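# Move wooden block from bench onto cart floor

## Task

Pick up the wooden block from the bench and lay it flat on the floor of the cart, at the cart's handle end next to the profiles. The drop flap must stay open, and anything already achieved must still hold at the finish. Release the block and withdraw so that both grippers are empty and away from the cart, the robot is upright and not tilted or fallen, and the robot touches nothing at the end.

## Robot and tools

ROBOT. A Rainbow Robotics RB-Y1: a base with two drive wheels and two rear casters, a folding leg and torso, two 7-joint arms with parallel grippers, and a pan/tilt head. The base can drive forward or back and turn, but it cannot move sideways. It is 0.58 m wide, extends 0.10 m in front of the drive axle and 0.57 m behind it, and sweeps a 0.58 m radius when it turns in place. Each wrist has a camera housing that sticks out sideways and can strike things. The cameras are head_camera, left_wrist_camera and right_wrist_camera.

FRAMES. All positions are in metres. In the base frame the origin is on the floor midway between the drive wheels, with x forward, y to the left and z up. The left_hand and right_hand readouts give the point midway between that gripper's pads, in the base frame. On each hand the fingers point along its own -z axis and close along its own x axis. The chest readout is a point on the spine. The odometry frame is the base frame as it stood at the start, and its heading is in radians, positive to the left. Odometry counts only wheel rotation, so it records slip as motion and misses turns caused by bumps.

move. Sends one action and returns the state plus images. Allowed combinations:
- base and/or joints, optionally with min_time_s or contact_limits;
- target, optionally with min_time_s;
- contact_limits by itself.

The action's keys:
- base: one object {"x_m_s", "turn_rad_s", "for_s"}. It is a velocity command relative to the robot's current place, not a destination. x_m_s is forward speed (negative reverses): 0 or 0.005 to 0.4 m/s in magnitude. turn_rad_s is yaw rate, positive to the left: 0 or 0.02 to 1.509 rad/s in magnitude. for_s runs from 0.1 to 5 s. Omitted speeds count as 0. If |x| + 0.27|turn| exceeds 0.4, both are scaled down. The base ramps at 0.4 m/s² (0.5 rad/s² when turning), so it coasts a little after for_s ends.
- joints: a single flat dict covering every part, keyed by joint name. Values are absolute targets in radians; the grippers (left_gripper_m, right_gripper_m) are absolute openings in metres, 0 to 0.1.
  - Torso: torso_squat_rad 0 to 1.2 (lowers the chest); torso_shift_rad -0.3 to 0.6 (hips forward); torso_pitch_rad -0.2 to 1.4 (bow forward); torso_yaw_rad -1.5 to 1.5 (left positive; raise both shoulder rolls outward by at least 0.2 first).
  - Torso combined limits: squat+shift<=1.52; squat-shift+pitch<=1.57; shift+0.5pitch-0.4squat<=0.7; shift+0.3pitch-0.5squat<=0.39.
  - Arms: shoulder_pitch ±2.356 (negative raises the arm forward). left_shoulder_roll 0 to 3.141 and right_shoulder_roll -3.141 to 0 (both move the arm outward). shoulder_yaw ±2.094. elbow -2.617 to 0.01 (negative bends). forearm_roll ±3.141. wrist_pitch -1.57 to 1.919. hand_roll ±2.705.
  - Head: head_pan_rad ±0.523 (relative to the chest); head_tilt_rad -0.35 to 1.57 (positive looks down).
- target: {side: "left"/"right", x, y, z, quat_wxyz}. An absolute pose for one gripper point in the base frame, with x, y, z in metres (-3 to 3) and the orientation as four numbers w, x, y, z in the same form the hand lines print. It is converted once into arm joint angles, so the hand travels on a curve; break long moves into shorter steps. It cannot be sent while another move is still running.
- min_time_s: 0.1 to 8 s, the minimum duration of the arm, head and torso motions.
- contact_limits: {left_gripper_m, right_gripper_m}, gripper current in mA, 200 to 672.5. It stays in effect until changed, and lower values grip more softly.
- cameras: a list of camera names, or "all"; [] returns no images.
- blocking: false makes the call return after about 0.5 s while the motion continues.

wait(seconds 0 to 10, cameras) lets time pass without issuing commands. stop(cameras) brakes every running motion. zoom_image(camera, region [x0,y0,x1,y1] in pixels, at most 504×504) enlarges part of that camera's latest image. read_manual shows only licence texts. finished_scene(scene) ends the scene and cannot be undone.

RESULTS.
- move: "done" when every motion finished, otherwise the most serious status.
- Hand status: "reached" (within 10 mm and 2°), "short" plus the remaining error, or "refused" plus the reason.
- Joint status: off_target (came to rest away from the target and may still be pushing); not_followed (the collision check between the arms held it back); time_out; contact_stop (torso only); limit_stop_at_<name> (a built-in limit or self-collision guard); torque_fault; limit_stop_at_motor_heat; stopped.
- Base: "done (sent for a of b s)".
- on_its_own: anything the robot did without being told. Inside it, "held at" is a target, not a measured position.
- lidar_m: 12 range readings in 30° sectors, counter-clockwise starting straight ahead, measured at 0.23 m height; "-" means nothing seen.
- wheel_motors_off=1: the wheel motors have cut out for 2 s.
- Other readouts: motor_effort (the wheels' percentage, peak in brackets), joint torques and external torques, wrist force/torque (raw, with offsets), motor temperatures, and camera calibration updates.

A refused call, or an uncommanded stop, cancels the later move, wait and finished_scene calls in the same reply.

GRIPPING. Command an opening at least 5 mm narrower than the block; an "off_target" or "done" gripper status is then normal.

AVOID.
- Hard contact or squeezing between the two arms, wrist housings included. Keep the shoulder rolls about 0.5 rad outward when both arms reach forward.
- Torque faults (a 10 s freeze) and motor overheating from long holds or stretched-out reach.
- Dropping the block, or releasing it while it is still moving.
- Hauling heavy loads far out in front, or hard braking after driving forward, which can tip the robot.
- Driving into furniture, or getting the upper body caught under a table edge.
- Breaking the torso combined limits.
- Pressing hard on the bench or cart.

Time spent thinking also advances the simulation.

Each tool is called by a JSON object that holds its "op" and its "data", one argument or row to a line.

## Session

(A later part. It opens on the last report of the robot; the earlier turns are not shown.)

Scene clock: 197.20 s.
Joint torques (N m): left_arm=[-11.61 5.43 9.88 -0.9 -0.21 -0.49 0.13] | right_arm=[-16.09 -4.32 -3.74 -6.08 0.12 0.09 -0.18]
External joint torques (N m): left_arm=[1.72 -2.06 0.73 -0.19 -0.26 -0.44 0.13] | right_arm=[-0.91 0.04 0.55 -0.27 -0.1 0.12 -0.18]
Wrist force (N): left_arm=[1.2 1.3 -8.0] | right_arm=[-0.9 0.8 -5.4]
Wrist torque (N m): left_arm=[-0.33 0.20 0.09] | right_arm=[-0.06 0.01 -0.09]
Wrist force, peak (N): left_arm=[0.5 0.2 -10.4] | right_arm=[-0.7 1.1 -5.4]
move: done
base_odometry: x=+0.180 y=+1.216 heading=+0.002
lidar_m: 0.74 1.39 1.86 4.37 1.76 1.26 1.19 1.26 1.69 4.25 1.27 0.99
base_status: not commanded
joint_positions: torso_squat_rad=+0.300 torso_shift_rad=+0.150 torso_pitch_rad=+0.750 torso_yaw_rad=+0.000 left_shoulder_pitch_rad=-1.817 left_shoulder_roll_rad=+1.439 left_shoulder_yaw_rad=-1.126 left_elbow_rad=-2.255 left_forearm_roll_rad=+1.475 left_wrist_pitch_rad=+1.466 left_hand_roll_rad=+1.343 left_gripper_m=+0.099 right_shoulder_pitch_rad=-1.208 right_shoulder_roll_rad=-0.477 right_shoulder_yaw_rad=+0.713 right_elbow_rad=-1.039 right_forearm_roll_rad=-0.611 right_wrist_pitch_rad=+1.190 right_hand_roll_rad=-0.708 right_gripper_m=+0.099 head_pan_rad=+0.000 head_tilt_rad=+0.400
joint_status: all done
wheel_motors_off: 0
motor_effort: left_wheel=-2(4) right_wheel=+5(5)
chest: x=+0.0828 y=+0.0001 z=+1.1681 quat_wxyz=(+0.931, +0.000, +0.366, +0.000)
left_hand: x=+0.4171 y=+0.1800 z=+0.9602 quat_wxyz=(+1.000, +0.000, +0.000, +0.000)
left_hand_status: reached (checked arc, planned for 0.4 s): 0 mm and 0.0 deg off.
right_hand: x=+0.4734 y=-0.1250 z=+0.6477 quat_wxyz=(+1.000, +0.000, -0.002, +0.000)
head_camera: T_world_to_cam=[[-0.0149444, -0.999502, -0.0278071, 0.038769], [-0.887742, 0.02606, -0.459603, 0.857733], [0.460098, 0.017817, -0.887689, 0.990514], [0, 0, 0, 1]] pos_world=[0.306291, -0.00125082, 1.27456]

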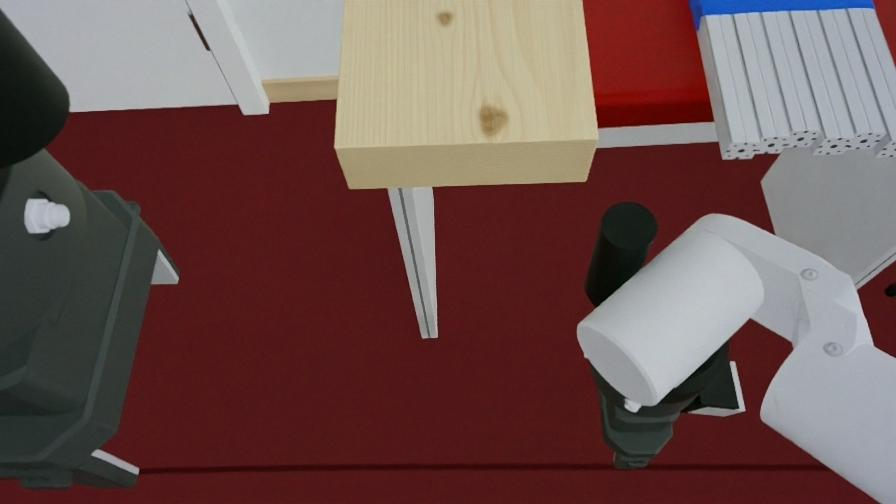

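{"op": "move", "data": {
  "base": {"x_m_s": -0.3, "for_s": 0.6},
  "joints": {"left_shoulder_pitch_rad":-1.4545,"left_shoulder_roll_rad":0.717,"left_shoulder_yaw_rad":-1.411,"left_elbow_rad":-1.264,"left_forearm_roll_rad":0.978,"left_wrist_pitch_rad":0.9625,"left_hand_roll_rad":1.15,"right_shoulder_pitch_rad":-1.4545,"right_shoulder_roll_rad":-0.717,"right_shoulder_yaw_rad":1.411,"right_elbow_rad":-1.264,"right_forearm_roll_rad":-0.978,"right_wrist_pitch_rad":0.9625,"right_hand_roll_rad":-1.15},
  "cameras": []
}}

{"op": "move", "data": {
  "joints": {"torso_squat_rad":0.5,"torso_shift_rad":0.35},
  "cameras": []
}}

{"op": "move", "data": {
  "joints": {"torso_squat_rad":0.95,"torso_shift_rad":0.5,"head_tilt_rad":0.2,"left_shoulder_pitch_rad":-1.411,"left_shoulder_roll_rad":0.588,"left_shoulder_yaw_rad":-1.417,"left_elbow_rad":-1.005,"left_forearm_roll_rad":0.987,"left_wrist_pitch_rad":0.853,"left_hand_roll_rad":1.04,"right_shoulder_pitch_rad":-1.411,"right_shoulder_roll_rad":-0.588,"right_shoulder_yaw_rad":1.417,"right_elbow_rad":-1.005,"right_forearm_roll_rad":-0.987,"right_wrist_pitch_rad":0.853,"right_hand_roll_rad":-1.04},
  "cameras": ["head_camera"]
}}

Scene clock: 206.10 s.
Joint torques (N m): left_arm=[-15.46 4.64 8.07 -2.75 0.13 -0.03 -0.15] | right_arm=[-17.09 -6.21 -6.14 -3.28 0.28 0.16 0.25]
External joint torques (N m): left_arm=[0.23 -0.67 1.49 0.65 0.08 0.02 -0.15] | right_arm=[-1.44 -0.5 0.13 -0.23 0.12 0.17 0.25]
Wrist force (N): left_arm=[0.6 1.5 -7.9] | right_arm=[-0.8 1.1 -5.5]
Wrist torque (N m): left_arm=[-0.34 0.15 0.06] | right_arm=[-0.09 -0.01 -0.05]
Wrist force, peak (N): left_arm=[0.5 1.6 -9.1] | right_arm=[-2.3 -0.3 -6.3]
move: done
base_odometry: x=+0.036 y=+1.215 heading=+0.002
lidar_m: 0.89 1.54 2.03 4.37 1.56 1.11 1.05 1.10 1.49 3.72 1.34 1.10
base_status: done (sent for 0.6 of 0.6 s)
joint_positions: torso_squat_rad=+0.300 torso_shift_rad=+0.150 torso_pitch_rad=+0.750 torso_yaw_rad=+0.000 left_shoulder_pitch_rad=-1.454 left_shoulder_roll_rad=+0.717 left_shoulder_yaw_rad=-1.411 left_elbow_rad=-1.264 left_forearm_roll_rad=+0.978 left_wrist_pitch_rad=+0.962 left_hand_roll_rad=+1.150 left_gripper_m=+0.099 right_shoulder_pitch_rad=-1.454 right_shoulder_roll_rad=-0.717 right_shoulder_yaw_rad=+1.411 right_elbow_rad=-1.264 right_forearm_roll_rad=-0.978 right_wrist_pitch_rad=+0.962 right_hand_roll_rad=-1.150 right_gripper_m=+0.099 head_pan_rad=+0.000 head_tilt_rad=+0.400
joint_status: all done
wheel_motors_off: 0
motor_effort: left_wheel=-2(22) right_wheel=+3(23)
chest: x=+0.0828 y=+0.0001 z=+1.1681 quat_wxyz=(+0.931, +0.000, +0.366, +0.000)
left_hand: x=+0.4358 y=+0.1219 z=+0.6530 quat_wxyz=(+1.000, -0.002, +0.004, +0.002)
right_hand: x=+0.4358 y=-0.1219 z=+0.6530 quat_wxyz=(+1.000, +0.002, +0.004, -0.002)

Scene clock: 208.23 s.
Joint torques (N m): left_arm=[-15.3 4.71 8.37 -2.81 0.08 -0.04 -0.14] | right_arm=[-16.81 -5.95 -6.09 -3.1 0.3 0.16 0.28]
External joint torques (N m): left_arm=[0.39 -0.58 1.79 0.6 0.04 0.01 -0.14] | right_arm=[-1.17 -0.24 0.18 -0.05 0.14 0.17 0.28]
Wrist force (N): left_arm=[0.7 1.5 -8.1] | right_arm=[-0.9 0.8 -5.3]
Wrist torque (N m): left_arm=[-0.32 0.16 0.11] | right_arm=[-0.07 -0.01 -0.10]
Wrist force, peak (N): left_arm=[2.1 1.1 -8.3] | right_arm=[-1.0 1.2 -5.7]
move: done
base_odometry: x=+0.036 y=+1.215 heading=+0.002
lidar_m: 0.88 1.52 2.02 4.37 1.55 1.10 1.06 1.10 1.46 3.71 1.35 1.10
base_status: not commanded
joint_positions: torso_squat_rad=+0.500 torso_shift_rad=+0.350 torso_pitch_rad=+0.750 torso_yaw_rad=+0.000 left_shoulder_pitch_rad=-1.455 left_shoulder_roll_rad=+0.717 left_shoulder_yaw_rad=-1.411 left_elbow_rad=-1.264 left_forearm_roll_rad=+0.978 left_wrist_pitch_rad=+0.962 left_hand_roll_rad=+1.150 left_gripper_m=+0.099 right_shoulder_pitch_rad=-1.454 right_shoulder_roll_rad=-0.717 right_shoulder_yaw_rad=+1.411 right_elbow_rad=-1.264 right_forearm_roll_rad=-0.978 right_wrist_pitch_rad=+0.962 right_hand_roll_rad=-1.150 right_gripper_m=+0.099 head_pan_rad=+0.000 head_tilt_rad=+0.400
joint_status: all done
wheel_motors_off: 0
motor_effort: left_wheel=+0(2) right_wheel=-1(5)
chest: x=+0.1936 y=+0.0001 z=+1.0840 quat_wxyz=(+0.931, +0.000, +0.366, +0.000)
left_hand: x=+0.5466 y=+0.1219 z=+0.5689 quat_wxyz=(+1.000, -0.002, +0.004, +0.002)
right_hand: x=+0.5465 y=-0.1219 z=+0.5688 quat_wxyz=(+1.000, +0.002, +0.004, -0.002)

Scene clock: 210.60 s.
Joint torques (N m): left_arm=[-14.45 4.1 5.81 -2.21 0 -0.3 -0.09] | right_arm=[-15.33 -4.34 -4.26 -2.07 -0.04 0.2 -0.1]
External joint torques (N m): left_arm=[1.02 -0.39 0.49 0.6 -0.02 -0.25 -0.09] | right_arm=[0.06 0.53 0.78 0.39 -0.21 0.2 -0.1]
Wrist force (N): left_arm=[0.8 1.4 -7.9] | right_arm=[-1.2 1.0 -5.2]
Wrist torque (N m): left_arm=[-0.31 0.14 0.07] | right_arm=[-0.09 -0.04 -0.09]
Wrist force, peak (N): left_arm=[0.4 2.7 -8.5] | right_arm=[-1.1 0.9 -6.2]
move: done
base_odometry: x=+0.036 y=+1.215 heading=+0.002
lidar_m: 0.89 1.54 2.01 4.38 1.55 1.11 1.06 1.11 1.48 3.72 1.34 1.11
base_status: not commanded
joint_positions: torso_squat_rad=+0.950 torso_shift_rad=+0.500 torso_pitch_rad=+0.750 torso_yaw_rad=+0.000 left_shoulder_pitch_rad=-1.411 left_shoulder_roll_rad=+0.588 left_shoulder_yaw_rad=-1.417 left_elbow_rad=-1.005 left_forearm_roll_rad=+0.987 left_wrist_pitch_rad=+0.853 left_hand_roll_rad=+1.040 left_gripper_m=+0.099 right_shoulder_pitch_rad=-1.411 right_shoulder_roll_rad=-0.588 right_shoulder_yaw_rad=+1.417 right_elbow_rad=-1.005 right_forearm_roll_rad=-0.987 right_wrist_pitch_rad=+0.853 right_hand_roll_rad=-1.040 right_gripper_m=+0.099 head_pan_rad=+0.000 head_tilt_rad=+0.200
joint_status: all done
wheel_motors_off: 0
motor_effort: left_wheel=+2(4) right_wheel=-4(5)
chest: x=+0.1781 y=+0.0001 z=+0.8642 quat_wxyz=(+0.931, +0.000, +0.366, +0.000)
left_hand: x=+0.5306 y=+0.1247 z=+0.3069 quat_wxyz=(+1.000, +0.002, -0.001, +0.000)
right_hand: x=+0.5306 y=-0.1248 z=+0.3069 quat_wxyz=(+1.000, -0.002, -0.001, +0.000)
head_camera: T_world_to_cam=[[-0.00904486, -0.999504, -0.0301612, 0.032129], [-0.778816, 0.0259596, -0.626715, 0.933039], [0.627187, 0.0178215, -0.778665, 0.513022], [0, 0, 0, 1]] pos_world=[0.405196, -0.00125113, 0.98519]

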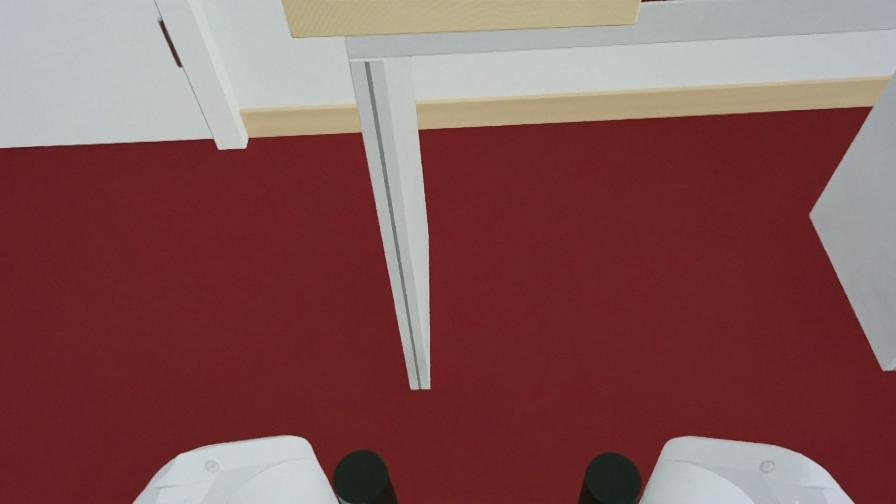

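{"op": "move", "data": {
  "joints": {"torso_squat_rad":0.5,"torso_shift_rad":0.35},
  "cameras": []
}}

{"op": "move", "data": {
  "joints": {"torso_squat_rad":0.3,"torso_shift_rad":0.15,"head_tilt_rad":0.2,"left_shoulder_pitch_rad":-1.817,"left_shoulder_roll_rad":1.439,"left_shoulder_yaw_rad":-1.126,"left_elbow_rad":-2.255,"left_forearm_roll_rad":1.475,"left_wrist_pitch_rad":1.466,"left_hand_roll_rad":1.343,"right_shoulder_pitch_rad":-1.817,"right_shoulder_roll_rad":-1.439,"right_shoulder_yaw_rad":1.126,"right_elbow_rad":-2.255,"right_forearm_roll_rad":-1.475,"right_wrist_pitch_rad":1.466,"right_hand_roll_rad":-1.343},
  "cameras": []
}}

{"op": "move", "data": {
  "base": {"x_m_s": 0.3, "for_s": 1.667},
  "cameras": ["head_camera"]
}}

{"op": "move", "data": {
  "joints": {"torso_squat_rad":0.6},
  "cameras": ["head_camera","left_wrist_camera","right_wrist_camera"]
}}

Scene clock: 217.13 s.
Joint torques (N m): left_arm=[-14.3 3.5 6.16 -2.28 -0.12 -0.29 -0.09] | right_arm=[-15.39 -4.17 -4.25 -2.28 -0.05 0.16 0]
External joint torques (N m): left_arm=[1.17 -0.99 0.83 0.53 -0.14 -0.24 -0.09] | right_arm=[0.01 0.7 0.78 0.18 -0.22 0.17 0]
Wrist force (N): left_arm=[1.3 1.4 -7.9] | right_arm=[-0.6 1.0 -5.0]
Wrist torque (N m): left_arm=[-0.35 0.23 0.08] | right_arm=[-0.07 0.03 -0.10]
Wrist force, peak (N): left_arm=[0.8 1.2 -8.6] | right_arm=[-0.8 1.0 -6.1]
move: done
base_odometry: x=+0.036 y=+1.215 heading=+0.002
lidar_m: 0.89 1.53 2.02 4.38 1.56 1.10 1.05 1.10 1.49 3.69 1.35 1.12
base_status: not commanded
joint_positions: torso_squat_rad=+0.500 torso_shift_rad=+0.350 torso_pitch_rad=+0.750 torso_yaw_rad=+0.000 left_shoulder_pitch_rad=-1.411 left_shoulder_roll_rad=+0.588 left_shoulder_yaw_rad=-1.417 left_elbow_rad=-1.005 left_forearm_roll_rad=+0.987 left_wrist_pitch_rad=+0.853 left_hand_roll_rad=+1.040 left_gripper_m=+0.099 right_shoulder_pitch_rad=-1.411 right_shoulder_roll_rad=-0.588 right_shoulder_yaw_rad=+1.417 right_elbow_rad=-1.005 right_forearm_roll_rad=-0.987 right_wrist_pitch_rad=+0.853 right_hand_roll_rad=-1.040 right_gripper_m=+0.099 head_pan_rad=+0.000 head_tilt_rad=+0.200
joint_status: all done
wheel_motors_off: 0
motor_effort: left_wheel=+3(5) right_wheel=-3(6)
chest: x=+0.1935 y=+0.0001 z=+1.0840 quat_wxyz=(+0.931, +0.000, +0.366, +0.000)
left_hand: x=+0.5460 y=+0.1247 z=+0.5267 quat_wxyz=(+1.000, +0.002, -0.001, +0.000)
right_hand: x=+0.5460 y=-0.1248 z=+0.5267 quat_wxyz=(+1.000, -0.002, -0.001, +0.000)

Scene clock: 219.30 s.
Joint torques (N m): left_arm=[-11.68 5.36 10.13 -0.26 -0.16 -0.49 -0.02] | right_arm=[-13.59 -7.6 -9.12 -0.39 0.35 -0.09 -0.14]
External joint torques (N m): left_arm=[1.65 -2.12 0.97 0.44 -0.2 -0.44 -0.02] | right_arm=[-0.29 0.19 -0.21 0.24 0.14 -0.09 -0.14]
Wrist force (N): left_arm=[0.4 1.2 -7.7] | right_arm=[-1.3 1.1 -5.1]
Wrist torque (N m): left_arm=[-0.34 0.11 0.09] | right_arm=[-0.06 -0.03 -0.10]
Wrist force, peak (N): left_arm=[0.2 1.5 -9.4] | right_arm=[-2.7 1.3 -6.8]
move: done
base_odometry: x=+0.036 y=+1.215 heading=+0.002
lidar_m: 0.88 1.52 2.03 4.37 1.55 1.12 1.05 1.11 1.46 3.72 1.35 1.10
base_status: not commanded
joint_positions: torso_squat_rad=+0.300 torso_shift_rad=+0.150 torso_pitch_rad=+0.750 torso_yaw_rad=+0.000 left_shoulder_pitch_rad=-1.817 left_shoulder_roll_rad=+1.439 left_shoulder_yaw_rad=-1.126 left_elbow_rad=-2.255 left_forearm_roll_rad=+1.475 left_wrist_pitch_rad=+1.466 left_hand_roll_rad=+1.343 left_gripper_m=+0.099 right_shoulder_pitch_rad=-1.817 right_shoulder_roll_rad=-1.439 right_shoulder_yaw_rad=+1.126 right_elbow_rad=-2.255 right_forearm_roll_rad=-1.475 right_wrist_pitch_rad=+1.466 right_hand_roll_rad=-1.343 right_gripper_m=+0.099 head_pan_rad=+0.000 head_tilt_rad=+0.200
joint_status: all done
wheel_motors_off: 0
motor_effort: left_wheel=+2(7) right_wheel=+0(7)
chest: x=+0.0828 y=+0.0001 z=+1.1682 quat_wxyz=(+0.931, +0.000, +0.366, +0.000)
left_hand: x=+0.4173 y=+0.1803 z=+0.9603 quat_wxyz=(+1.000, +0.000, -0.001, +0.000)
right_hand: x=+0.4172 y=-0.1802 z=+0.9602 quat_wxyz=(+1.000, -0.001, +0.000, +0.000)

Scene clock: 222.07 s.
Joint torques (N m): left_arm=[-12.16 5.9 10.07 -0.38 -0.06 -0.48 0.09] | right_arm=[-13.73 -7.45 -9.05 -0.57 0.2 -0.01 -0.09]
External joint torques (N m): left_arm=[1.17 -1.58 0.91 0.32 -0.1 -0.44 0.09] | right_arm=[-0.43 0.34 -0.14 0.06 -0.01 -0.01 -0.09]
Wrist force (N): left_arm=[0.3 1.1 -8.6] | right_arm=[-0.6 1.0 -5.1]
Wrist torque (N m): left_arm=[-0.29 0.10 0.13] | right_arm=[-0.05 0.04 -0.07]
Wrist force, peak (N): left_arm=[1.5 1.7 -8.6] | right_arm=[-0.8 1.4 -5.9]
move: done
base_odometry: x=+0.536 y=+1.217 heading=+0.003
lidar_m: 0.39 1.04 1.37 3.55 2.30 1.63 1.55 1.62 2.16 1.15 0.76 0.89
base_status: done (sent for 1.67 of 1.67 s)
joint_positions: torso_squat_rad=+0.300 torso_shift_rad=+0.150 torso_pitch_rad=+0.750 torso_yaw_rad=+0.000 left_shoulder_pitch_rad=-1.817 left_shoulder_roll_rad=+1.439 left_shoulder_yaw_rad=-1.126 left_elbow_rad=-2.255 left_forearm_roll_rad=+1.475 left_wrist_pitch_rad=+1.466 left_hand_roll_rad=+1.343 left_gripper_m=+0.099 right_shoulder_pitch_rad=-1.817 right_shoulder_roll_rad=-1.439 right_shoulder_yaw_rad=+1.126 right_elbow_rad=-2.255 right_forearm_roll_rad=-1.475 right_wrist_pitch_rad=+1.466 right_hand_roll_rad=-1.343 right_gripper_m=+0.099 head_pan_rad=+0.000 head_tilt_rad=+0.200
joint_status: not commanded
wheel_motors_off: 0
motor_effort: left_wheel=+12(28) right_wheel=-13(28)
chest: x=+0.0829 y=+0.0001 z=+1.1681 quat_wxyz=(+0.930, +0.000, +0.366, +0.000)
left_hand: x=+0.4173 y=+0.1803 z=+0.9602 quat_wxyz=(+1.000, +0.000, -0.001, +0.000)
right_hand: x=+0.4172 y=-0.1802 z=+0.9601 quat_wxyz=(+1.000, -0.001, +0.000, +0.000)
head_camera: T_world_to_cam=[[-0.00904486, -0.999504, -0.0301612, 0.0404339], [-0.778816, 0.0259596, -0.626715, 1.04935], [0.627187, 0.0178215, -0.778665, 0.809366], [0, 0, 0, 1]] pos_world=[0.309996, -0.00125113, 1.28909]

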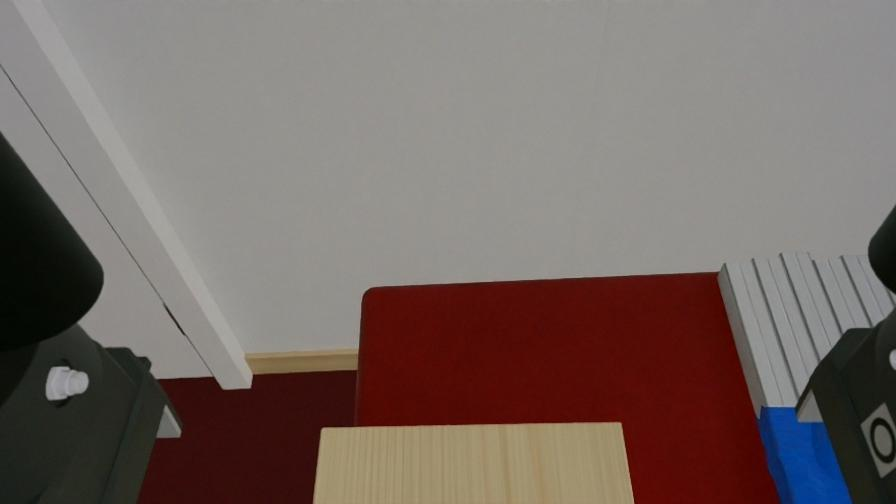

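Scene clock: 223.87 s.
Joint torques (N m): left_arm=[-12.24 5.87 10.03 -0.47 -0.15 -0.5 0.02] | right_arm=[-13.72 -7.4 -8.99 -0.54 0.19 -0.1 0.03]
External joint torques (N m): left_arm=[1.1 -1.62 0.87 0.23 -0.19 -0.45 0.02] | right_arm=[-0.42 0.4 -0.07 0.09 -0.02 -0.1 0.03]
Wrist force (N): left_arm=[0.2 1.8 -7.4] | right_arm=[-0.7 0.6 -5.3]
Wrist torque (N m): left_arm=[-0.40 0.11 0.09] | right_arm=[-0.02 0.05 -0.09]
Wrist force, peak (N): left_arm=[0.6 1.1 -8.7] | right_arm=[-0.1 0.7 -6.0]
move: done
base_odometry: x=+0.536 y=+1.217 heading=+0.003
lidar_m: 0.39 1.04 1.37 3.56 2.28 1.62 1.55 1.62 2.18 1.14 0.75 0.89
base_status: not commanded
joint_positions: torso_squat_rad=+0.600 torso_shift_rad=+0.150 torso_pitch_rad=+0.750 torso_yaw_rad=+0.000 left_shoulder_pitch_rad=-1.817 left_shoulder_roll_rad=+1.439 left_shoulder_yaw_rad=-1.126 left_elbow_rad=-2.255 left_forearm_roll_rad=+1.475 left_wrist_pitch_rad=+1.466 left_hand_roll_rad=+1.343 left_gripper_m=+0.099 right_shoulder_pitch_rad=-1.817 right_shoulder_roll_rad=-1.439 right_shoulder_yaw_rad=+1.126 right_elbow_rad=-2.255 right_forearm_roll_rad=-1.475 right_wrist_pitch_rad=+1.466 right_hand_roll_rad=-1.343 right_gripper_m=+0.099 head_pan_rad=+0.000 head_tilt_rad=+0.200
joint_status: all done
wheel_motors_off: 0
motor_effort: left_wheel=+11(14) right_wheel=-12(14)
chest: x=+0.0692 y=+0.0001 z=+1.0782 quat_wxyz=(+0.931, +0.000, +0.366, +0.000)
left_hand: x=+0.4037 y=+0.1803 z=+0.8702 quat_wxyz=(+1.000, +0.000, -0.001, +0.000)
right_hand: x=+0.4036 y=-0.1802 z=+0.8701 quat_wxyz=(+1.000, -0.001, +0.000, +0.000)
head_camera: T_world_to_cam=[[-0.00904562, -0.999504, -0.0301617, 0.0375993], [-0.778767, 0.0259619, -0.626776, 0.982401], [0.627248, 0.0178193, -0.778616, 0.747879], [0, 0, 0, 1]] pos_world=[0.296296, -0.00125112, 1.19919]
left_wrist_camera: T_world_to_cam=[[0.999588, 0.0276754, -0.00765048, -0.402433], [0.028102, -0.888246, 0.458508, -0.22116], [0.00589388, -0.458534, -0.888658, 0.926139], [0, 0, 0, 1]] pos_world=[0.403023, 0.239358, 0.921345]
right_wrist_camera: T_world_to_cam=[[-0.999239, -0.0281508, -0.0270059, 0.420502], [-0.0379485, 0.861853, 0.505736, -0.24233], [0.00903825, 0.506376, -0.862266, 0.910061], [0, 0, 0, 1]] pos_world=[0.40276, -0.240142, 0.918625]

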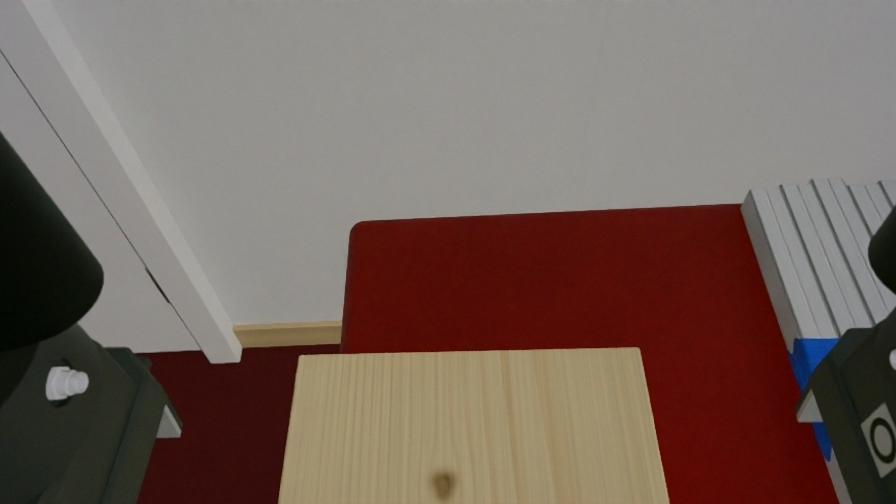

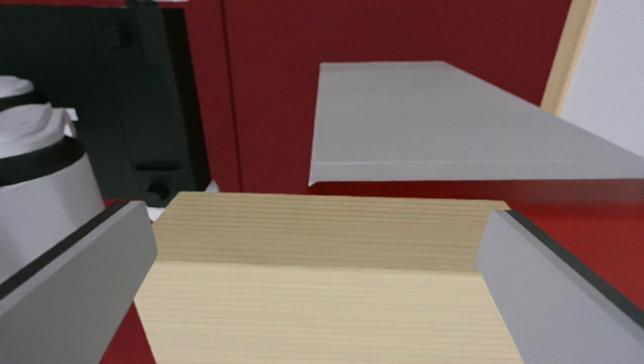

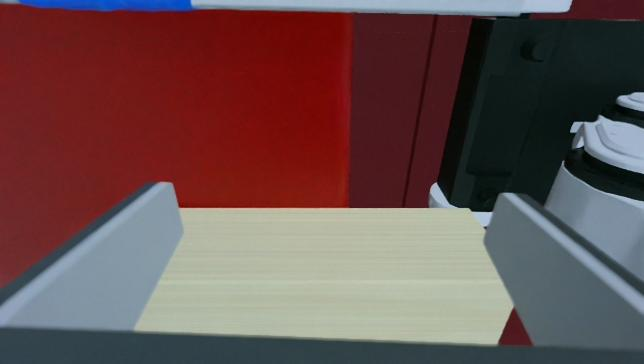

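{"op": "move", "data": {
  "joints": {"head_tilt_rad":0.45,"left_shoulder_pitch_rad":-1.666,"left_shoulder_roll_rad":1.338,"left_shoulder_yaw_rad":-1.247,"left_elbow_rad":-2.158,"left_forearm_roll_rad":1.238,"left_wrist_pitch_rad":1.326,"left_hand_roll_rad":1.341,"right_shoulder_pitch_rad":-1.666,"right_shoulder_roll_rad":-1.338,"right_shoulder_yaw_rad":1.247,"right_elbow_rad":-2.158,"right_forearm_roll_rad":-1.238,"right_wrist_pitch_rad":1.326,"right_hand_roll_rad":-1.341},
  "min_time_s": 1.5,
  "cameras": ["head_camera"]
}}

{"op": "move", "data": {
  "joints": {"left_shoulder_pitch_rad":-1.717,"left_shoulder_roll_rad":1.184,"left_shoulder_yaw_rad":-1.254,"left_elbow_rad":-2.113,"left_forearm_roll_rad":1.222,"left_wrist_pitch_rad":1.397,"left_hand_roll_rad":1.435,"right_shoulder_pitch_rad":-1.717,"right_shoulder_roll_rad":-1.184,"right_shoulder_yaw_rad":1.254,"right_elbow_rad":-2.113,"right_forearm_roll_rad":-1.222,"right_wrist_pitch_rad":1.397,"right_hand_roll_rad":-1.435},
  "min_time_s": 3
}}

Scene clock: 228.63 s.
Joint torques (N m): left_arm=[-12 5.98 9 -1.57 -0.33 -0.56 -0.27] | right_arm=[-12.88 -6.89 -7.49 -1.96 0.27 -0.08 0.27]
External joint torques (N m): left_arm=[1.53 -2.2 0.11 0.91 -0.37 -0.52 -0.27] | right_arm=[0.63 1.68 1.17 0.3 0.06 -0.08 0.27]
Wrist force (N): left_arm=[1.3 1.0 -7.3] | right_arm=[-0.8 0.7 -5.1]
Wrist torque (N m): left_arm=[-0.26 0.21 0.08] | right_arm=[-0.05 0.02 -0.12]
Wrist force, peak (N): left_arm=[0.7 1.6 -8.7] | right_arm=[-0.8 1.0 -6.0]
move: done
base_odometry: x=+0.536 y=+1.217 heading=+0.003
lidar_m: 0.38 1.04 1.37 3.56 2.30 1.65 1.55 1.63 2.18 1.13 0.75 0.88
base_status: not commanded
joint_positions: torso_squat_rad=+0.600 torso_shift_rad=+0.150 torso_pitch_rad=+0.750 torso_yaw_rad=+0.000 left_shoulder_pitch_rad=-1.666 left_shoulder_roll_rad=+1.338 left_shoulder_yaw_rad=-1.247 left_elbow_rad=-2.158 left_forearm_roll_rad=+1.238 left_wrist_pitch_rad=+1.326 left_hand_roll_rad=+1.341 left_gripper_m=+0.099 right_shoulder_pitch_rad=-1.666 right_shoulder_roll_rad=-1.338 right_shoulder_yaw_rad=+1.247 right_elbow_rad=-2.158 right_forearm_roll_rad=-1.238 right_wrist_pitch_rad=+1.326 right_hand_roll_rad=-1.341 right_gripper_m=+0.099 head_pan_rad=+0.000 head_tilt_rad=+0.450
joint_status: all done
wheel_motors_off: 0
motor_effort: left_wheel=+12(12) right_wheel=-12(14)
chest: x=+0.0692 y=+0.0001 z=+1.0782 quat_wxyz=(+0.931, +0.000, +0.366, +0.000)
left_hand: x=+0.4036 y=+0.1801 z=+0.7872 quat_wxyz=(+1.000, +0.001, -0.001, +0.000)
right_hand: x=+0.4036 y=-0.1801 z=+0.7872 quat_wxyz=(+1.000, -0.001, -0.001, +0.000)
head_camera: T_world_to_cam=[[-0.0163157, -0.999502, -0.0270247, 0.0354224], [-0.909624, 0.0260589, -0.414615, 0.754815], [0.415113, 0.0178175, -0.909595, 0.953322], [0, 0, 0, 1]] pos_world=[0.291439, -0.00125083, 1.18105]

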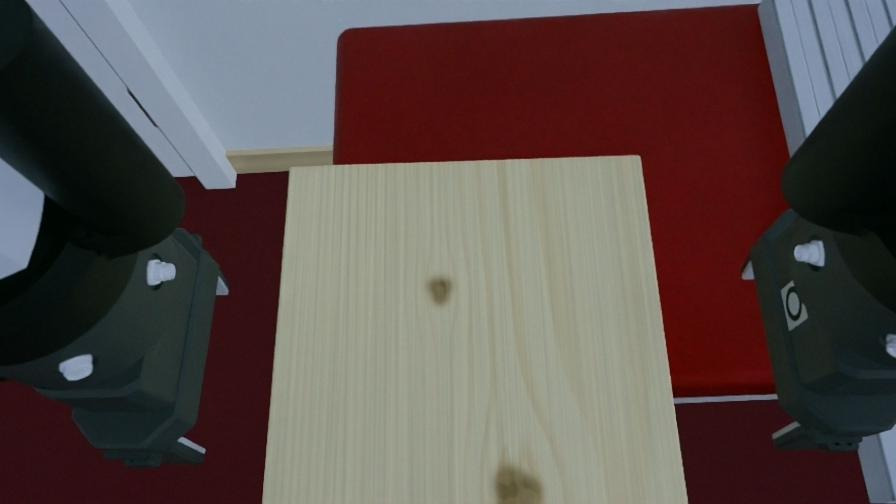

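Scene clock: 231.93 s.
Joint torques (N m): left_arm=[-16.08 3.3 10.33 -2.29 -0.6 -0.84 -0.04] | right_arm=[-17.02 -5.01 -7.49 -2.05 0.4 0.27 -0.32]
External joint torques (N m): left_arm=[-1.24 -3.6 1.21 0.48 -0.65 -0.79 -0.04] | right_arm=[-2.14 2.26 1.36 0.5 0.2 0.27 -0.32]
Wrist force (N): left_arm=[-0.8 4.8 -9.4] | right_arm=[-0.7 1.1 -5.3]
Wrist torque (N m): left_arm=[-0.27 0.18 0.27] | right_arm=[-0.06 0.03 -0.11]
Wrist force, peak (N): left_arm=[0.9 9.7 -6.1] | right_arm=[-1.2 1.0 -5.9]
move: done
base_odometry: x=+0.536 y=+1.217 heading=+0.003
lidar_m: 0.39 1.03 1.37 3.57 2.27 1.62 1.55 1.60 2.17 1.15 0.75 0.89
base_status: not commanded
joint_positions: torso_squat_rad=+0.600 torso_shift_rad=+0.150 torso_pitch_rad=+0.750 torso_yaw_rad=+0.000 left_shoulder_pitch_rad=-1.717 left_shoulder_roll_rad=+1.185 left_shoulder_yaw_rad=-1.254 left_elbow_rad=-2.113 left_forearm_roll_rad=+1.222 left_wrist_pitch_rad=+1.397 left_hand_roll_rad=+1.435 left_gripper_m=+0.099 right_shoulder_pitch_rad=-1.717 right_shoulder_roll_rad=-1.184 right_shoulder_yaw_rad=+1.254 right_elbow_rad=-2.113 right_forearm_roll_rad=-1.222 right_wrist_pitch_rad=+1.397 right_hand_roll_rad=-1.435 right_gripper_m=+0.099 head_pan_rad=+0.000 head_tilt_rad=+0.450
joint_status: all done
wheel_motors_off: 0
motor_effort: left_wheel=+11(13) right_wheel=-13(15)
chest: x=+0.0692 y=+0.0001 z=+1.0782 quat_wxyz=(+0.931, +0.000, +0.366, +0.000)
left_hand: x=+0.4040 y=+0.1362 z=+0.7865 quat_wxyz=(+1.000, +0.000, +0.000, +0.001)
right_hand: x=+0.4041 y=-0.1358 z=+0.7865 quat_wxyz=(+1.000, +0.000, +0.000, -0.001)
pictures: head_camera, left_wrist_camera, right_wrist_camera
head_camera: T_world_to_cam=[[-0.0162242, -0.999504, -0.0269847, 0.0353482], [-0.909625, 0.0259591, -0.414619, 0.75482], [0.415114, 0.0178191, -0.909595, 0.953321], [0, 0, 0, 1]] pos_world=[0.29144, -0.00125113, 1.18105]
left_wrist_camera: T_world_to_cam=[[0.999557, 0.0282484, -0.00935691, -0.400927], [0.0293873, -0.887588, 0.4597, -0.223434], [0.00468071, -0.459772, -0.888025, 0.831606], [0, 0, 0, 1]] pos_world=[0.403423, 0.195357, 0.837448]
right_wrist_camera: T_world_to_cam=[[-0.999273, -0.0279396, -0.0259325, 0.419142], [-0.0372393, 0.860855, 0.507487, -0.240113], [0.00814512, 0.508083, -0.861269, 0.815312], [0, 0, 0, 1]] pos_world=[0.403255, -0.195833, 0.834927]

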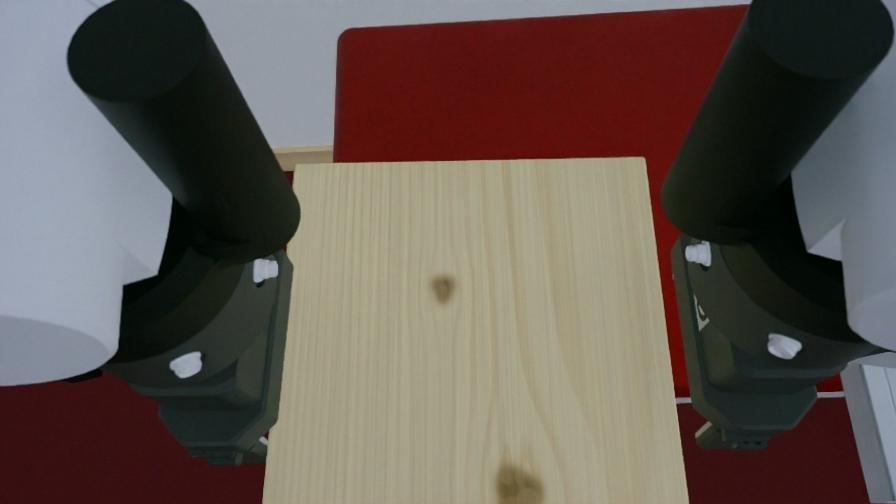

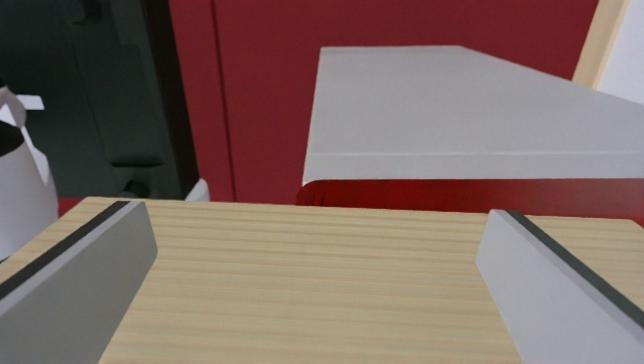

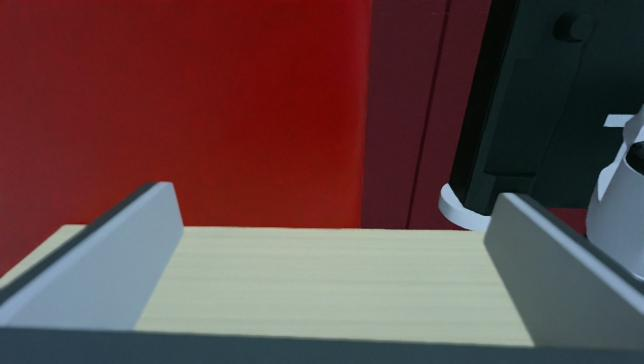

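{"op": "move", "data": {
  "joints": {"left_shoulder_pitch_rad":-1.730,"left_shoulder_roll_rad":1.146,"left_shoulder_yaw_rad":-1.256,"left_elbow_rad":-2.102,"left_forearm_roll_rad":1.218,"left_wrist_pitch_rad":1.415,"left_hand_roll_rad":1.458,"right_shoulder_pitch_rad":-1.730,"right_shoulder_roll_rad":-1.146,"right_shoulder_yaw_rad":1.256,"right_elbow_rad":-2.102,"right_forearm_roll_rad":-1.218,"right_wrist_pitch_rad":1.415,"right_hand_roll_rad":-1.458},
  "min_time_s": 3,
  "cameras": ["head_camera"]
}}

Scene clock: 237.03 s.
Joint torques (N m): left_arm=[-18.98 -8 15.33 -5.31 -0.27 -8.17 0.22] | right_arm=[-20.56 4.7 -11.02 -5.81 -0.07 -4.72 0]
External joint torques (N m): left_arm=[-3.86 -14.61 6.18 -2.5 -0.32 -8.13 0.22] | right_arm=[-5.39 11.68 -2.13 -3.21 -0.27 -4.73 0]
Wrist force (N): left_arm=[-2.5 34.9 -2.0] | right_arm=[-1.4 -20.9 -4.0]
Wrist torque (N m): left_arm=[-0.47 0.23 0.14] | right_arm=[0.12 0.05 -0.37]
Wrist force, peak (N): left_arm=[-2.1 36.4 -1.7] | right_arm=[-1.7 -22.1 -4.0]
move: done
base_odometry: x=+0.536 y=+1.217 heading=+0.003
lidar_m: 0.38 1.03 1.37 3.55 2.29 1.64 1.55 1.63 2.18 1.14 0.75 0.89
base_status: not commanded
joint_positions: torso_squat_rad=+0.600 torso_shift_rad=+0.150 torso_pitch_rad=+0.750 torso_yaw_rad=+0.000 left_shoulder_pitch_rad=-1.729 left_shoulder_roll_rad=+1.149 left_shoulder_yaw_rad=-1.257 left_elbow_rad=-2.101 left_forearm_roll_rad=+1.218 left_wrist_pitch_rad=+1.417 left_hand_roll_rad=+1.458 left_gripper_m=+0.099 right_shoulder_pitch_rad=-1.729 right_shoulder_roll_rad=-1.149 right_shoulder_yaw_rad=+1.257 right_elbow_rad=-2.101 right_forearm_roll_rad=-1.218 right_wrist_pitch_rad=+1.416 right_hand_roll_rad=-1.458 right_gripper_m=+0.099 head_pan_rad=+0.000 head_tilt_rad=+0.450
joint_status: all done
wheel_motors_off: 0
motor_effort: left_wheel=+12(14) right_wheel=-13(15)
chest: x=+0.0692 y=+0.0001 z=+1.0782 quat_wxyz=(+0.931, +0.000, +0.366, +0.000)
left_hand: x=+0.4038 y=+0.1274 z=+0.7866 quat_wxyz=(+1.000, +0.002, +0.000, +0.002)
right_hand: x=+0.4039 y=-0.1266 z=+0.7866 quat_wxyz=(+1.000, -0.002, +0.000, -0.002)
head_camera: T_world_to_cam=[[-0.0161803, -0.999502, -0.0270801, 0.0355462], [-0.909571, 0.0259611, -0.414737, 0.754849], [0.415233, 0.0179207, -0.909538, 0.953259], [0, 0, 0, 1]] pos_world=[0.291339, -0.00115138, 1.18105]

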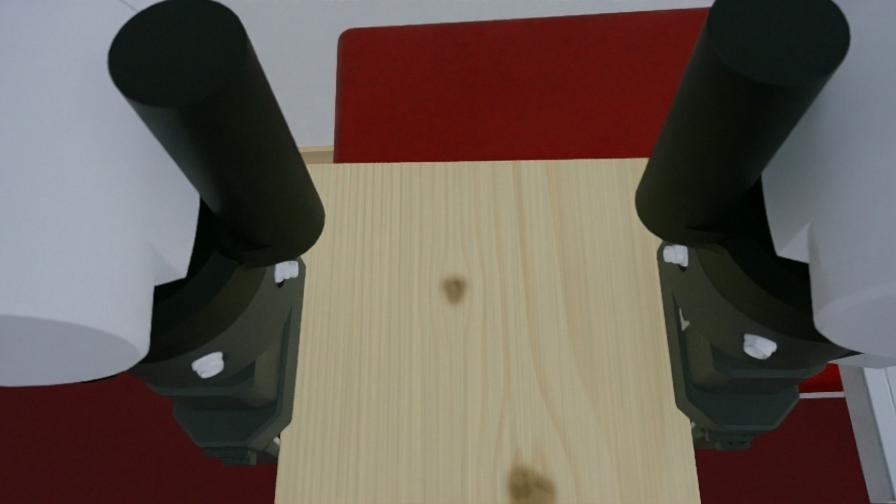

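{"op": "move", "data": {
  "joints": {"left_shoulder_roll_rad":1.141,"right_shoulder_roll_rad":-1.140},
  "min_time_s": 0.5,
  "cameras": []
}}

{"op": "move", "data": {
  "joints": {"torso_squat_rad":0.5},
  "min_time_s": 2
}}

Scene clock: 243.27 s.
Joint torques (N m): left_arm=[-19.27 -14.3 17.3 -8.86 0.64 -11.78 -0.5] | right_arm=[-20.92 12.84 -12.2 -9.72 -1.1 -8.44 0.59]
External joint torques (N m): left_arm=[-4.13 -20.89 8.15 -6.04 0.59 -11.75 -0.5] | right_arm=[-5.73 19.79 -3.31 -7.11 -1.3 -8.45 0.59]
Wrist force (N): left_arm=[-0.6 50.9 0.6] | right_arm=[1.7 -39.1 -1.0]
Wrist torque (N m): left_arm=[-0.67 -0.04 0.75] | right_arm=[0.45 -0.05 -1.02]
Wrist force, peak (N): left_arm=[-0.3 51.8 0.9] | right_arm=[1.7 -39.8 0.0]
move: done
base_odometry: x=+0.536 y=+1.217 heading=+0.003
lidar_m: 0.39 1.03 1.37 3.55 2.29 1.63 1.56 1.63 2.18 1.13 0.76 0.89
base_status: not commanded
joint_positions: torso_squat_rad=+0.600 torso_shift_rad=+0.150 torso_pitch_rad=+0.750 torso_yaw_rad=+0.000 left_shoulder_pitch_rad=-1.729 left_shoulder_roll_rad=+1.146 left_shoulder_yaw_rad=-1.258 left_elbow_rad=-2.100 left_forearm_roll_rad=+1.218 left_wrist_pitch_rad=+1.418 left_hand_roll_rad=+1.458 left_gripper_m=+0.099 right_shoulder_pitch_rad=-1.729 right_shoulder_roll_rad=-1.145 right_shoulder_yaw_rad=+1.257 right_elbow_rad=-2.100 right_forearm_roll_rad=-1.218 right_wrist_pitch_rad=+1.417 right_hand_roll_rad=-1.458 right_gripper_m=+0.099 head_pan_rad=+0.000 head_tilt_rad=+0.450
joint_status: all done
wheel_motors_off: 0
motor_effort: left_wheel=+12(13) right_wheel=-12(15)
chest: x=+0.0691 y=+0.0001 z=+1.0782 quat_wxyz=(+0.931, +0.000, +0.366, +0.000)
left_hand: x=+0.4032 y=+0.1264 z=+0.7863 quat_wxyz=(+1.000, +0.002, +0.001, +0.001)
right_hand: x=+0.4033 y=-0.1255 z=+0.7864 quat_wxyz=(+1.000, -0.002, +0.000, +0.000)

Scene clock: 245.57 s.
Joint torques (N m): left_arm=[-22.25 -10.77 20.61 -9.66 0.65 -10.3 -0.79] | right_arm=[-23.73 12.58 -16.54 -10.99 -1.12 -8.79 0.6]
External joint torques (N m): left_arm=[-7.14 -17.35 11.48 -6.82 0.59 -10.26 -0.79] | right_arm=[-8.56 19.53 -7.67 -8.37 -1.31 -8.8 0.6]
Wrist force (N): left_arm=[0.3 41.2 -18.8] | right_arm=[-0.3 -37.9 -17.7]
Wrist torque (N m): left_arm=[-0.39 0.33 1.13] | right_arm=[0.09 0.06 -0.86]
Wrist force, peak (N): left_arm=[-0.6 51.1 -0.1] | right_arm=[0.0 -39.3 -17.7]
move: done
base_odometry: x=+0.536 y=+1.217 heading=+0.003
lidar_m: 0.39 1.03 1.36 3.56 2.28 1.63 1.55 1.62 2.18 1.13 0.74 0.88
base_status: not commanded
joint_positions: torso_squat_rad=+0.500 torso_shift_rad=+0.150 torso_pitch_rad=+0.751 torso_yaw_rad=+0.000 left_shoulder_pitch_rad=-1.728 left_shoulder_roll_rad=+1.145 left_shoulder_yaw_rad=-1.258 left_elbow_rad=-2.100 left_forearm_roll_rad=+1.218 left_wrist_pitch_rad=+1.418 left_hand_roll_rad=+1.458 left_gripper_m=+0.099 right_shoulder_pitch_rad=-1.728 right_shoulder_roll_rad=-1.145 right_shoulder_yaw_rad=+1.258 right_elbow_rad=-2.100 right_forearm_roll_rad=-1.218 right_wrist_pitch_rad=+1.417 right_hand_roll_rad=-1.458 right_gripper_m=+0.099 head_pan_rad=+0.000 head_tilt_rad=+0.450
joint_status: all done
wheel_motors_off: 0
motor_effort: left_wheel=+13(15) right_wheel=-12(15)
chest: x=+0.0751 y=+0.0001 z=+1.1141 quat_wxyz=(+0.930, +0.000, +0.367, +0.000)
left_hand: x=+0.4083 y=+0.1263 z=+0.8213 quat_wxyz=(+1.000, +0.002, +0.002, +0.000)
right_hand: x=+0.4085 y=-0.1258 z=+0.8214 quat_wxyz=(+1.000, -0.002, +0.002, +0.000)
pictures: head_camera, left_wrist_camera, right_wrist_camera
head_camera: T_world_to_cam=[[-0.0162506, -0.999504, -0.026974, 0.0365038], [-0.909978, 0.0259636, -0.413842, 0.774239], [0.414338, 0.0178206, -0.909949, 0.983965], [0, 0, 0, 1]] pos_world=[0.29744, -0.00115112, 1.21676]
left_wrist_camera: T_world_to_cam=[[0.999532, 0.0279209, -0.0125079, -0.401984], [0.0305543, -0.890031, 0.454875, -0.244609], [0.00156814, -0.455044, -0.890467, 0.860678], [0, 0, 0, 1]] pos_world=[0.40792, 0.185161, 0.872644]
right_wrist_camera: T_world_to_cam=[[-0.999348, -0.02816, -0.0226119, 0.422024], [-0.0357152, 0.863492, 0.503096, -0.262923], [0.00535797, 0.503575, -0.863935, 0.842916], [0, 0, 0, 1]] pos_world=[0.407842, -0.185556, 0.870043]

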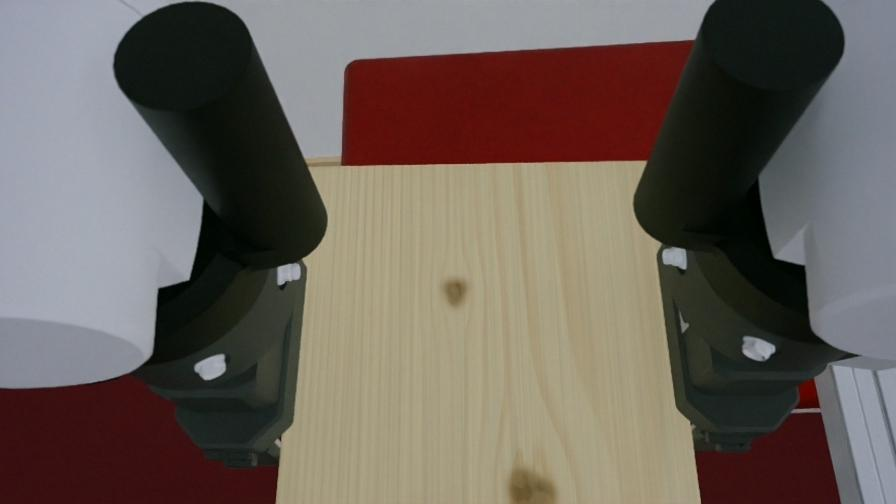

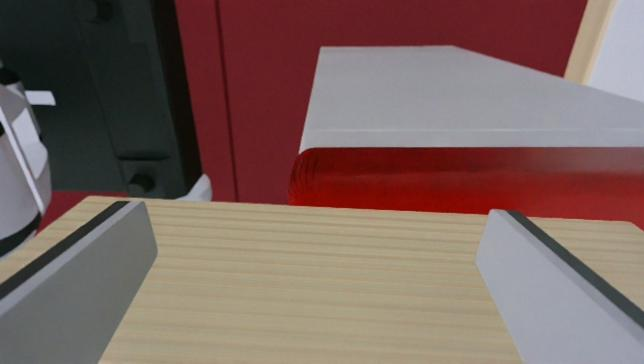

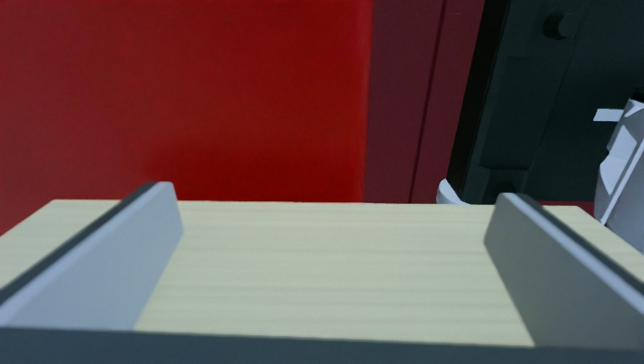

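{"op": "move", "data": {
  "joints": {"left_shoulder_roll_rad":1.136,"right_shoulder_roll_rad":-1.135},
  "min_time_s": 0.5,
  "cameras": []
}}

{"op": "move", "data": {
  "joints": {"torso_squat_rad":0.3},
  "min_time_s": 2,
  "cameras": ["head_camera"]
}}

{"op": "move", "data": {
  "base": {"x_m_s": -0.2, "for_s": 1.7},
  "cameras": ["head_camera","left_wrist_camera"]
}}

Scene clock: 248.83 s.
Joint torques (N m): left_arm=[-24.5 -16.49 22.93 -12.32 0.68 -13.03 -1.56] | right_arm=[-25.95 18.87 -19.37 -13.97 -1.1 -11.92 1]
External joint torques (N m): left_arm=[-9.38 -23.04 13.79 -9.46 0.62 -13 -1.56] | right_arm=[-10.77 25.8 -10.51 -11.33 -1.29 -11.93 1]
Wrist force (N): left_arm=[1.2 56.0 -19.5] | right_arm=[-0.8 -52.8 -17.8]
Wrist torque (N m): left_arm=[-0.59 0.44 1.96] | right_arm=[0.28 0.00 -1.53]
Wrist force, peak (N): left_arm=[1.2 56.0 -19.5] | right_arm=[-0.1 -54.0 -17.9]
move: done
base_odometry: x=+0.536 y=+1.217 heading=+0.003
lidar_m: 0.39 1.04 1.37 3.56 2.28 1.63 1.55 1.62 2.15 1.15 0.74 0.87
base_status: not commanded
joint_positions: torso_squat_rad=+0.500 torso_shift_rad=+0.150 torso_pitch_rad=+0.751 torso_yaw_rad=+0.000 left_shoulder_pitch_rad=-1.728 left_shoulder_roll_rad=+1.141 left_shoulder_yaw_rad=-1.259 left_elbow_rad=-2.100 left_forearm_roll_rad=+1.218 left_wrist_pitch_rad=+1.418 left_hand_roll_rad=+1.458 left_gripper_m=+0.099 right_shoulder_pitch_rad=-1.727 right_shoulder_roll_rad=-1.141 right_shoulder_yaw_rad=+1.259 right_elbow_rad=-2.099 right_forearm_roll_rad=-1.218 right_wrist_pitch_rad=+1.418 right_hand_roll_rad=-1.458 right_gripper_m=+0.099 head_pan_rad=+0.000 head_tilt_rad=+0.450
joint_status: all done
wheel_motors_off: 0
motor_effort: left_wheel=+13(13) right_wheel=-13(13)
chest: x=+0.0751 y=+0.0001 z=+1.1141 quat_wxyz=(+0.930, +0.000, +0.367, +0.000)
left_hand: x=+0.4075 y=+0.1253 z=+0.8208 quat_wxyz=(+1.000, +0.002, +0.003, -0.001)
right_hand: x=+0.4077 y=-0.1249 z=+0.8208 quat_wxyz=(+1.000, -0.002, +0.003, +0.000)

Scene clock: 251.13 s.
Joint torques (N m): left_arm=[-24.69 -16.58 23.2 -12.65 0.7 -12.99 -1.69] | right_arm=[-26.37 18.29 -19.02 -13.9 -1.09 -11.88 1]
External joint torques (N m): left_arm=[-9.57 -23.13 14.07 -9.79 0.64 -12.96 -1.69] | right_arm=[-11.19 25.21 -10.15 -11.25 -1.28 -11.89 1]
Wrist force (N): left_arm=[1.1 54.5 -19.1] | right_arm=[-0.7 -53.3 -17.8]
Wrist torque (N m): left_arm=[-0.43 0.38 1.91] | right_arm=[0.37 -0.01 -1.57]
Wrist force, peak (N): left_arm=[0.5 55.7 -19.1] | right_arm=[-0.3 -53.5 -18.0]
move: done
base_odometry: x=+0.536 y=+1.217 heading=+0.003
lidar_m: 0.39 1.04 1.38 3.56 2.28 1.62 1.55 1.63 2.17 1.14 0.75 0.90
base_status: not commanded
joint_positions: torso_squat_rad=+0.300 torso_shift_rad=+0.150 torso_pitch_rad=+0.751 torso_yaw_rad=+0.000 left_shoulder_pitch_rad=-1.728 left_shoulder_roll_rad=+1.141 left_shoulder_yaw_rad=-1.259 left_elbow_rad=-2.100 left_forearm_roll_rad=+1.218 left_wrist_pitch_rad=+1.418 left_hand_roll_rad=+1.458 left_gripper_m=+0.099 right_shoulder_pitch_rad=-1.727 right_shoulder_roll_rad=-1.141 right_shoulder_yaw_rad=+1.259 right_elbow_rad=-2.099 right_forearm_roll_rad=-1.218 right_wrist_pitch_rad=+1.418 right_hand_roll_rad=-1.458 right_gripper_m=+0.099 head_pan_rad=+0.000 head_tilt_rad=+0.450
joint_status: all done
wheel_motors_off: 0
motor_effort: left_wheel=+13(14) right_wheel=-12(15)
chest: x=+0.0833 y=+0.0001 z=+1.1679 quat_wxyz=(+0.930, +0.000, +0.367, +0.000)
left_hand: x=+0.4156 y=+0.1253 z=+0.8746 quat_wxyz=(+1.000, +0.002, +0.003, +0.000)
right_hand: x=+0.4158 y=-0.1249 z=+0.8746 quat_wxyz=(+1.000, -0.002, +0.003, +0.000)
head_camera: T_world_to_cam=[[-0.0162506, -0.999504, -0.026974, 0.0380867], [-0.909978, 0.0259636, -0.413842, 0.803875], [0.414338, 0.0178206, -0.909949, 1.02956], [0, 0, 0, 1]] pos_world=[0.30554, -0.00115112, 1.27056]

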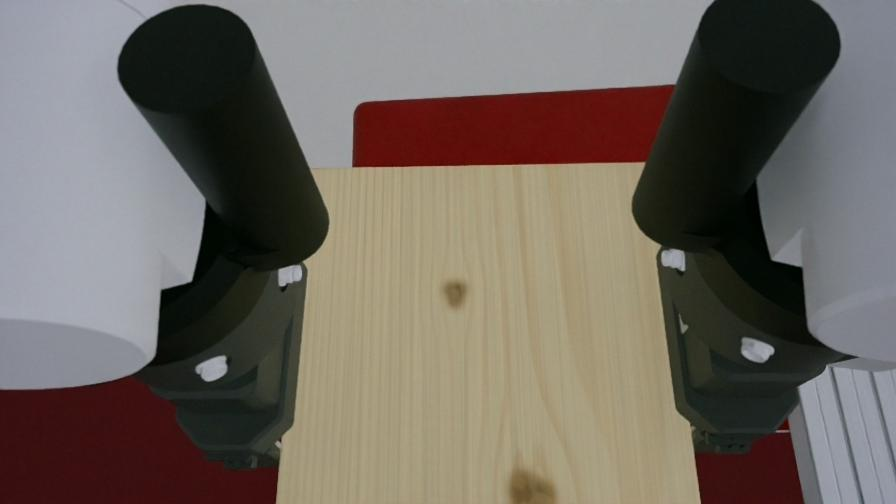

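Scene clock: 253.77 s.
Joint torques (N m): left_arm=[-14.38 4.83 10.33 -2.68 0.09 -0.52 -0.31] | right_arm=[-16.99 -5.72 -9.67 -2.81 0.02 0.06 0.17]
External joint torques (N m): left_arm=[0.79 -1.65 1.17 0.18 0.03 -0.47 -0.31] | right_arm=[-1.76 1.12 -0.78 -0.16 -0.18 0.07 0.17]
Wrist force (N): left_arm=[1.1 1.3 -7.7] | right_arm=[-0.6 1.1 -5.2]
Wrist torque (N m): left_arm=[-0.29 0.21 0.08] | right_arm=[-0.07 0.02 -0.12]
Wrist force, peak (N): left_arm=[2.7 55.0 -18.7] | right_arm=[-0.3 -52.7 -17.8]
move: done
base_odometry: x=+0.196 y=+1.215 heading=+0.004
lidar_m: 0.73 1.37 1.85 4.37 1.77 1.28 1.22 1.27 1.70 2.44 1.15 0.98
base_status: done (sent for 1.7 of 1.7 s)
joint_positions: torso_squat_rad=+0.300 torso_shift_rad=+0.150 torso_pitch_rad=+0.750 torso_yaw_rad=+0.000 left_shoulder_pitch_rad=-1.730 left_shoulder_roll_rad=+1.136 left_shoulder_yaw_rad=-1.256 left_elbow_rad=-2.102 left_forearm_roll_rad=+1.218 left_wrist_pitch_rad=+1.415 left_hand_roll_rad=+1.458 left_gripper_m=+0.099 right_shoulder_pitch_rad=-1.730 right_shoulder_roll_rad=-1.135 right_shoulder_yaw_rad=+1.256 right_elbow_rad=-2.102 right_forearm_roll_rad=-1.218 right_wrist_pitch_rad=+1.415 right_hand_roll_rad=-1.458 right_gripper_m=+0.099 head_pan_rad=+0.000 head_tilt_rad=+0.450
joint_status: not commanded
wheel_motors_off: 0
motor_effort: left_wheel=+15(36) right_wheel=-17(36)
chest: x=+0.0828 y=+0.0001 z=+1.1682 quat_wxyz=(+0.931, +0.000, +0.366, +0.000)
left_hand: x=+0.4154 y=+0.1210 z=+0.8766 quat_wxyz=(+1.000, -0.003, +0.001, -0.004)
right_hand: x=+0.4150 y=-0.1206 z=+0.8764 quat_wxyz=(+1.000, +0.003, +0.002, +0.004)
head_camera: T_world_to_cam=[[-0.0162241, -0.999504, -0.0269903, 0.0380029], [-0.90957, 0.0259637, -0.414739, 0.804551], [0.415234, 0.0178208, -0.90954, 1.02947], [0, 0, 0, 1]] pos_world=[0.304939, -0.00125112, 1.27105]
left_wrist_camera: T_world_to_cam=[[0.999752, 0.0191132, -0.0114114, -0.408172], [0.0222259, -0.885707, 0.463712, -0.279511], [-0.00124418, -0.463851, -0.885913, 0.905734], [0, 0, 0, 1]] pos_world=[0.41541, 0.180362, 0.927356]

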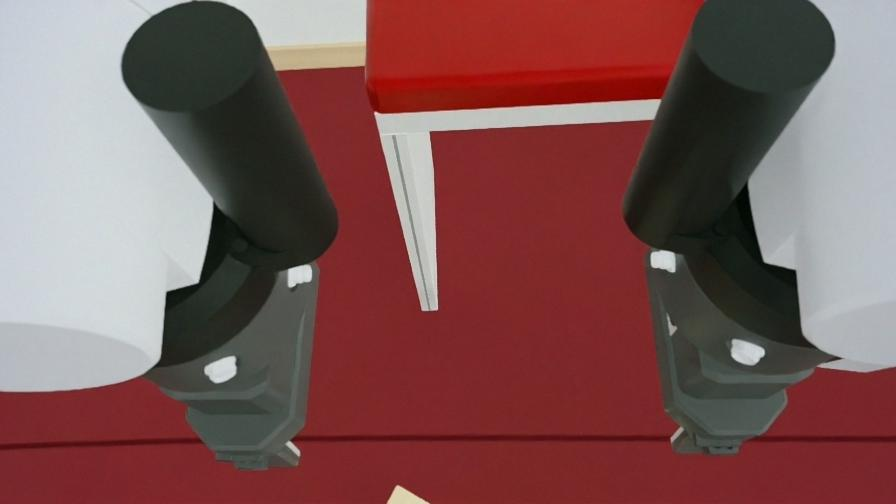

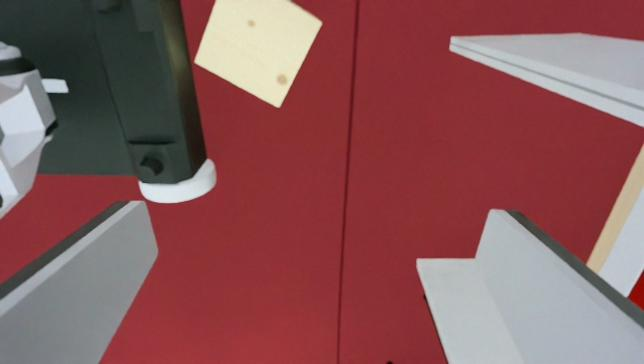

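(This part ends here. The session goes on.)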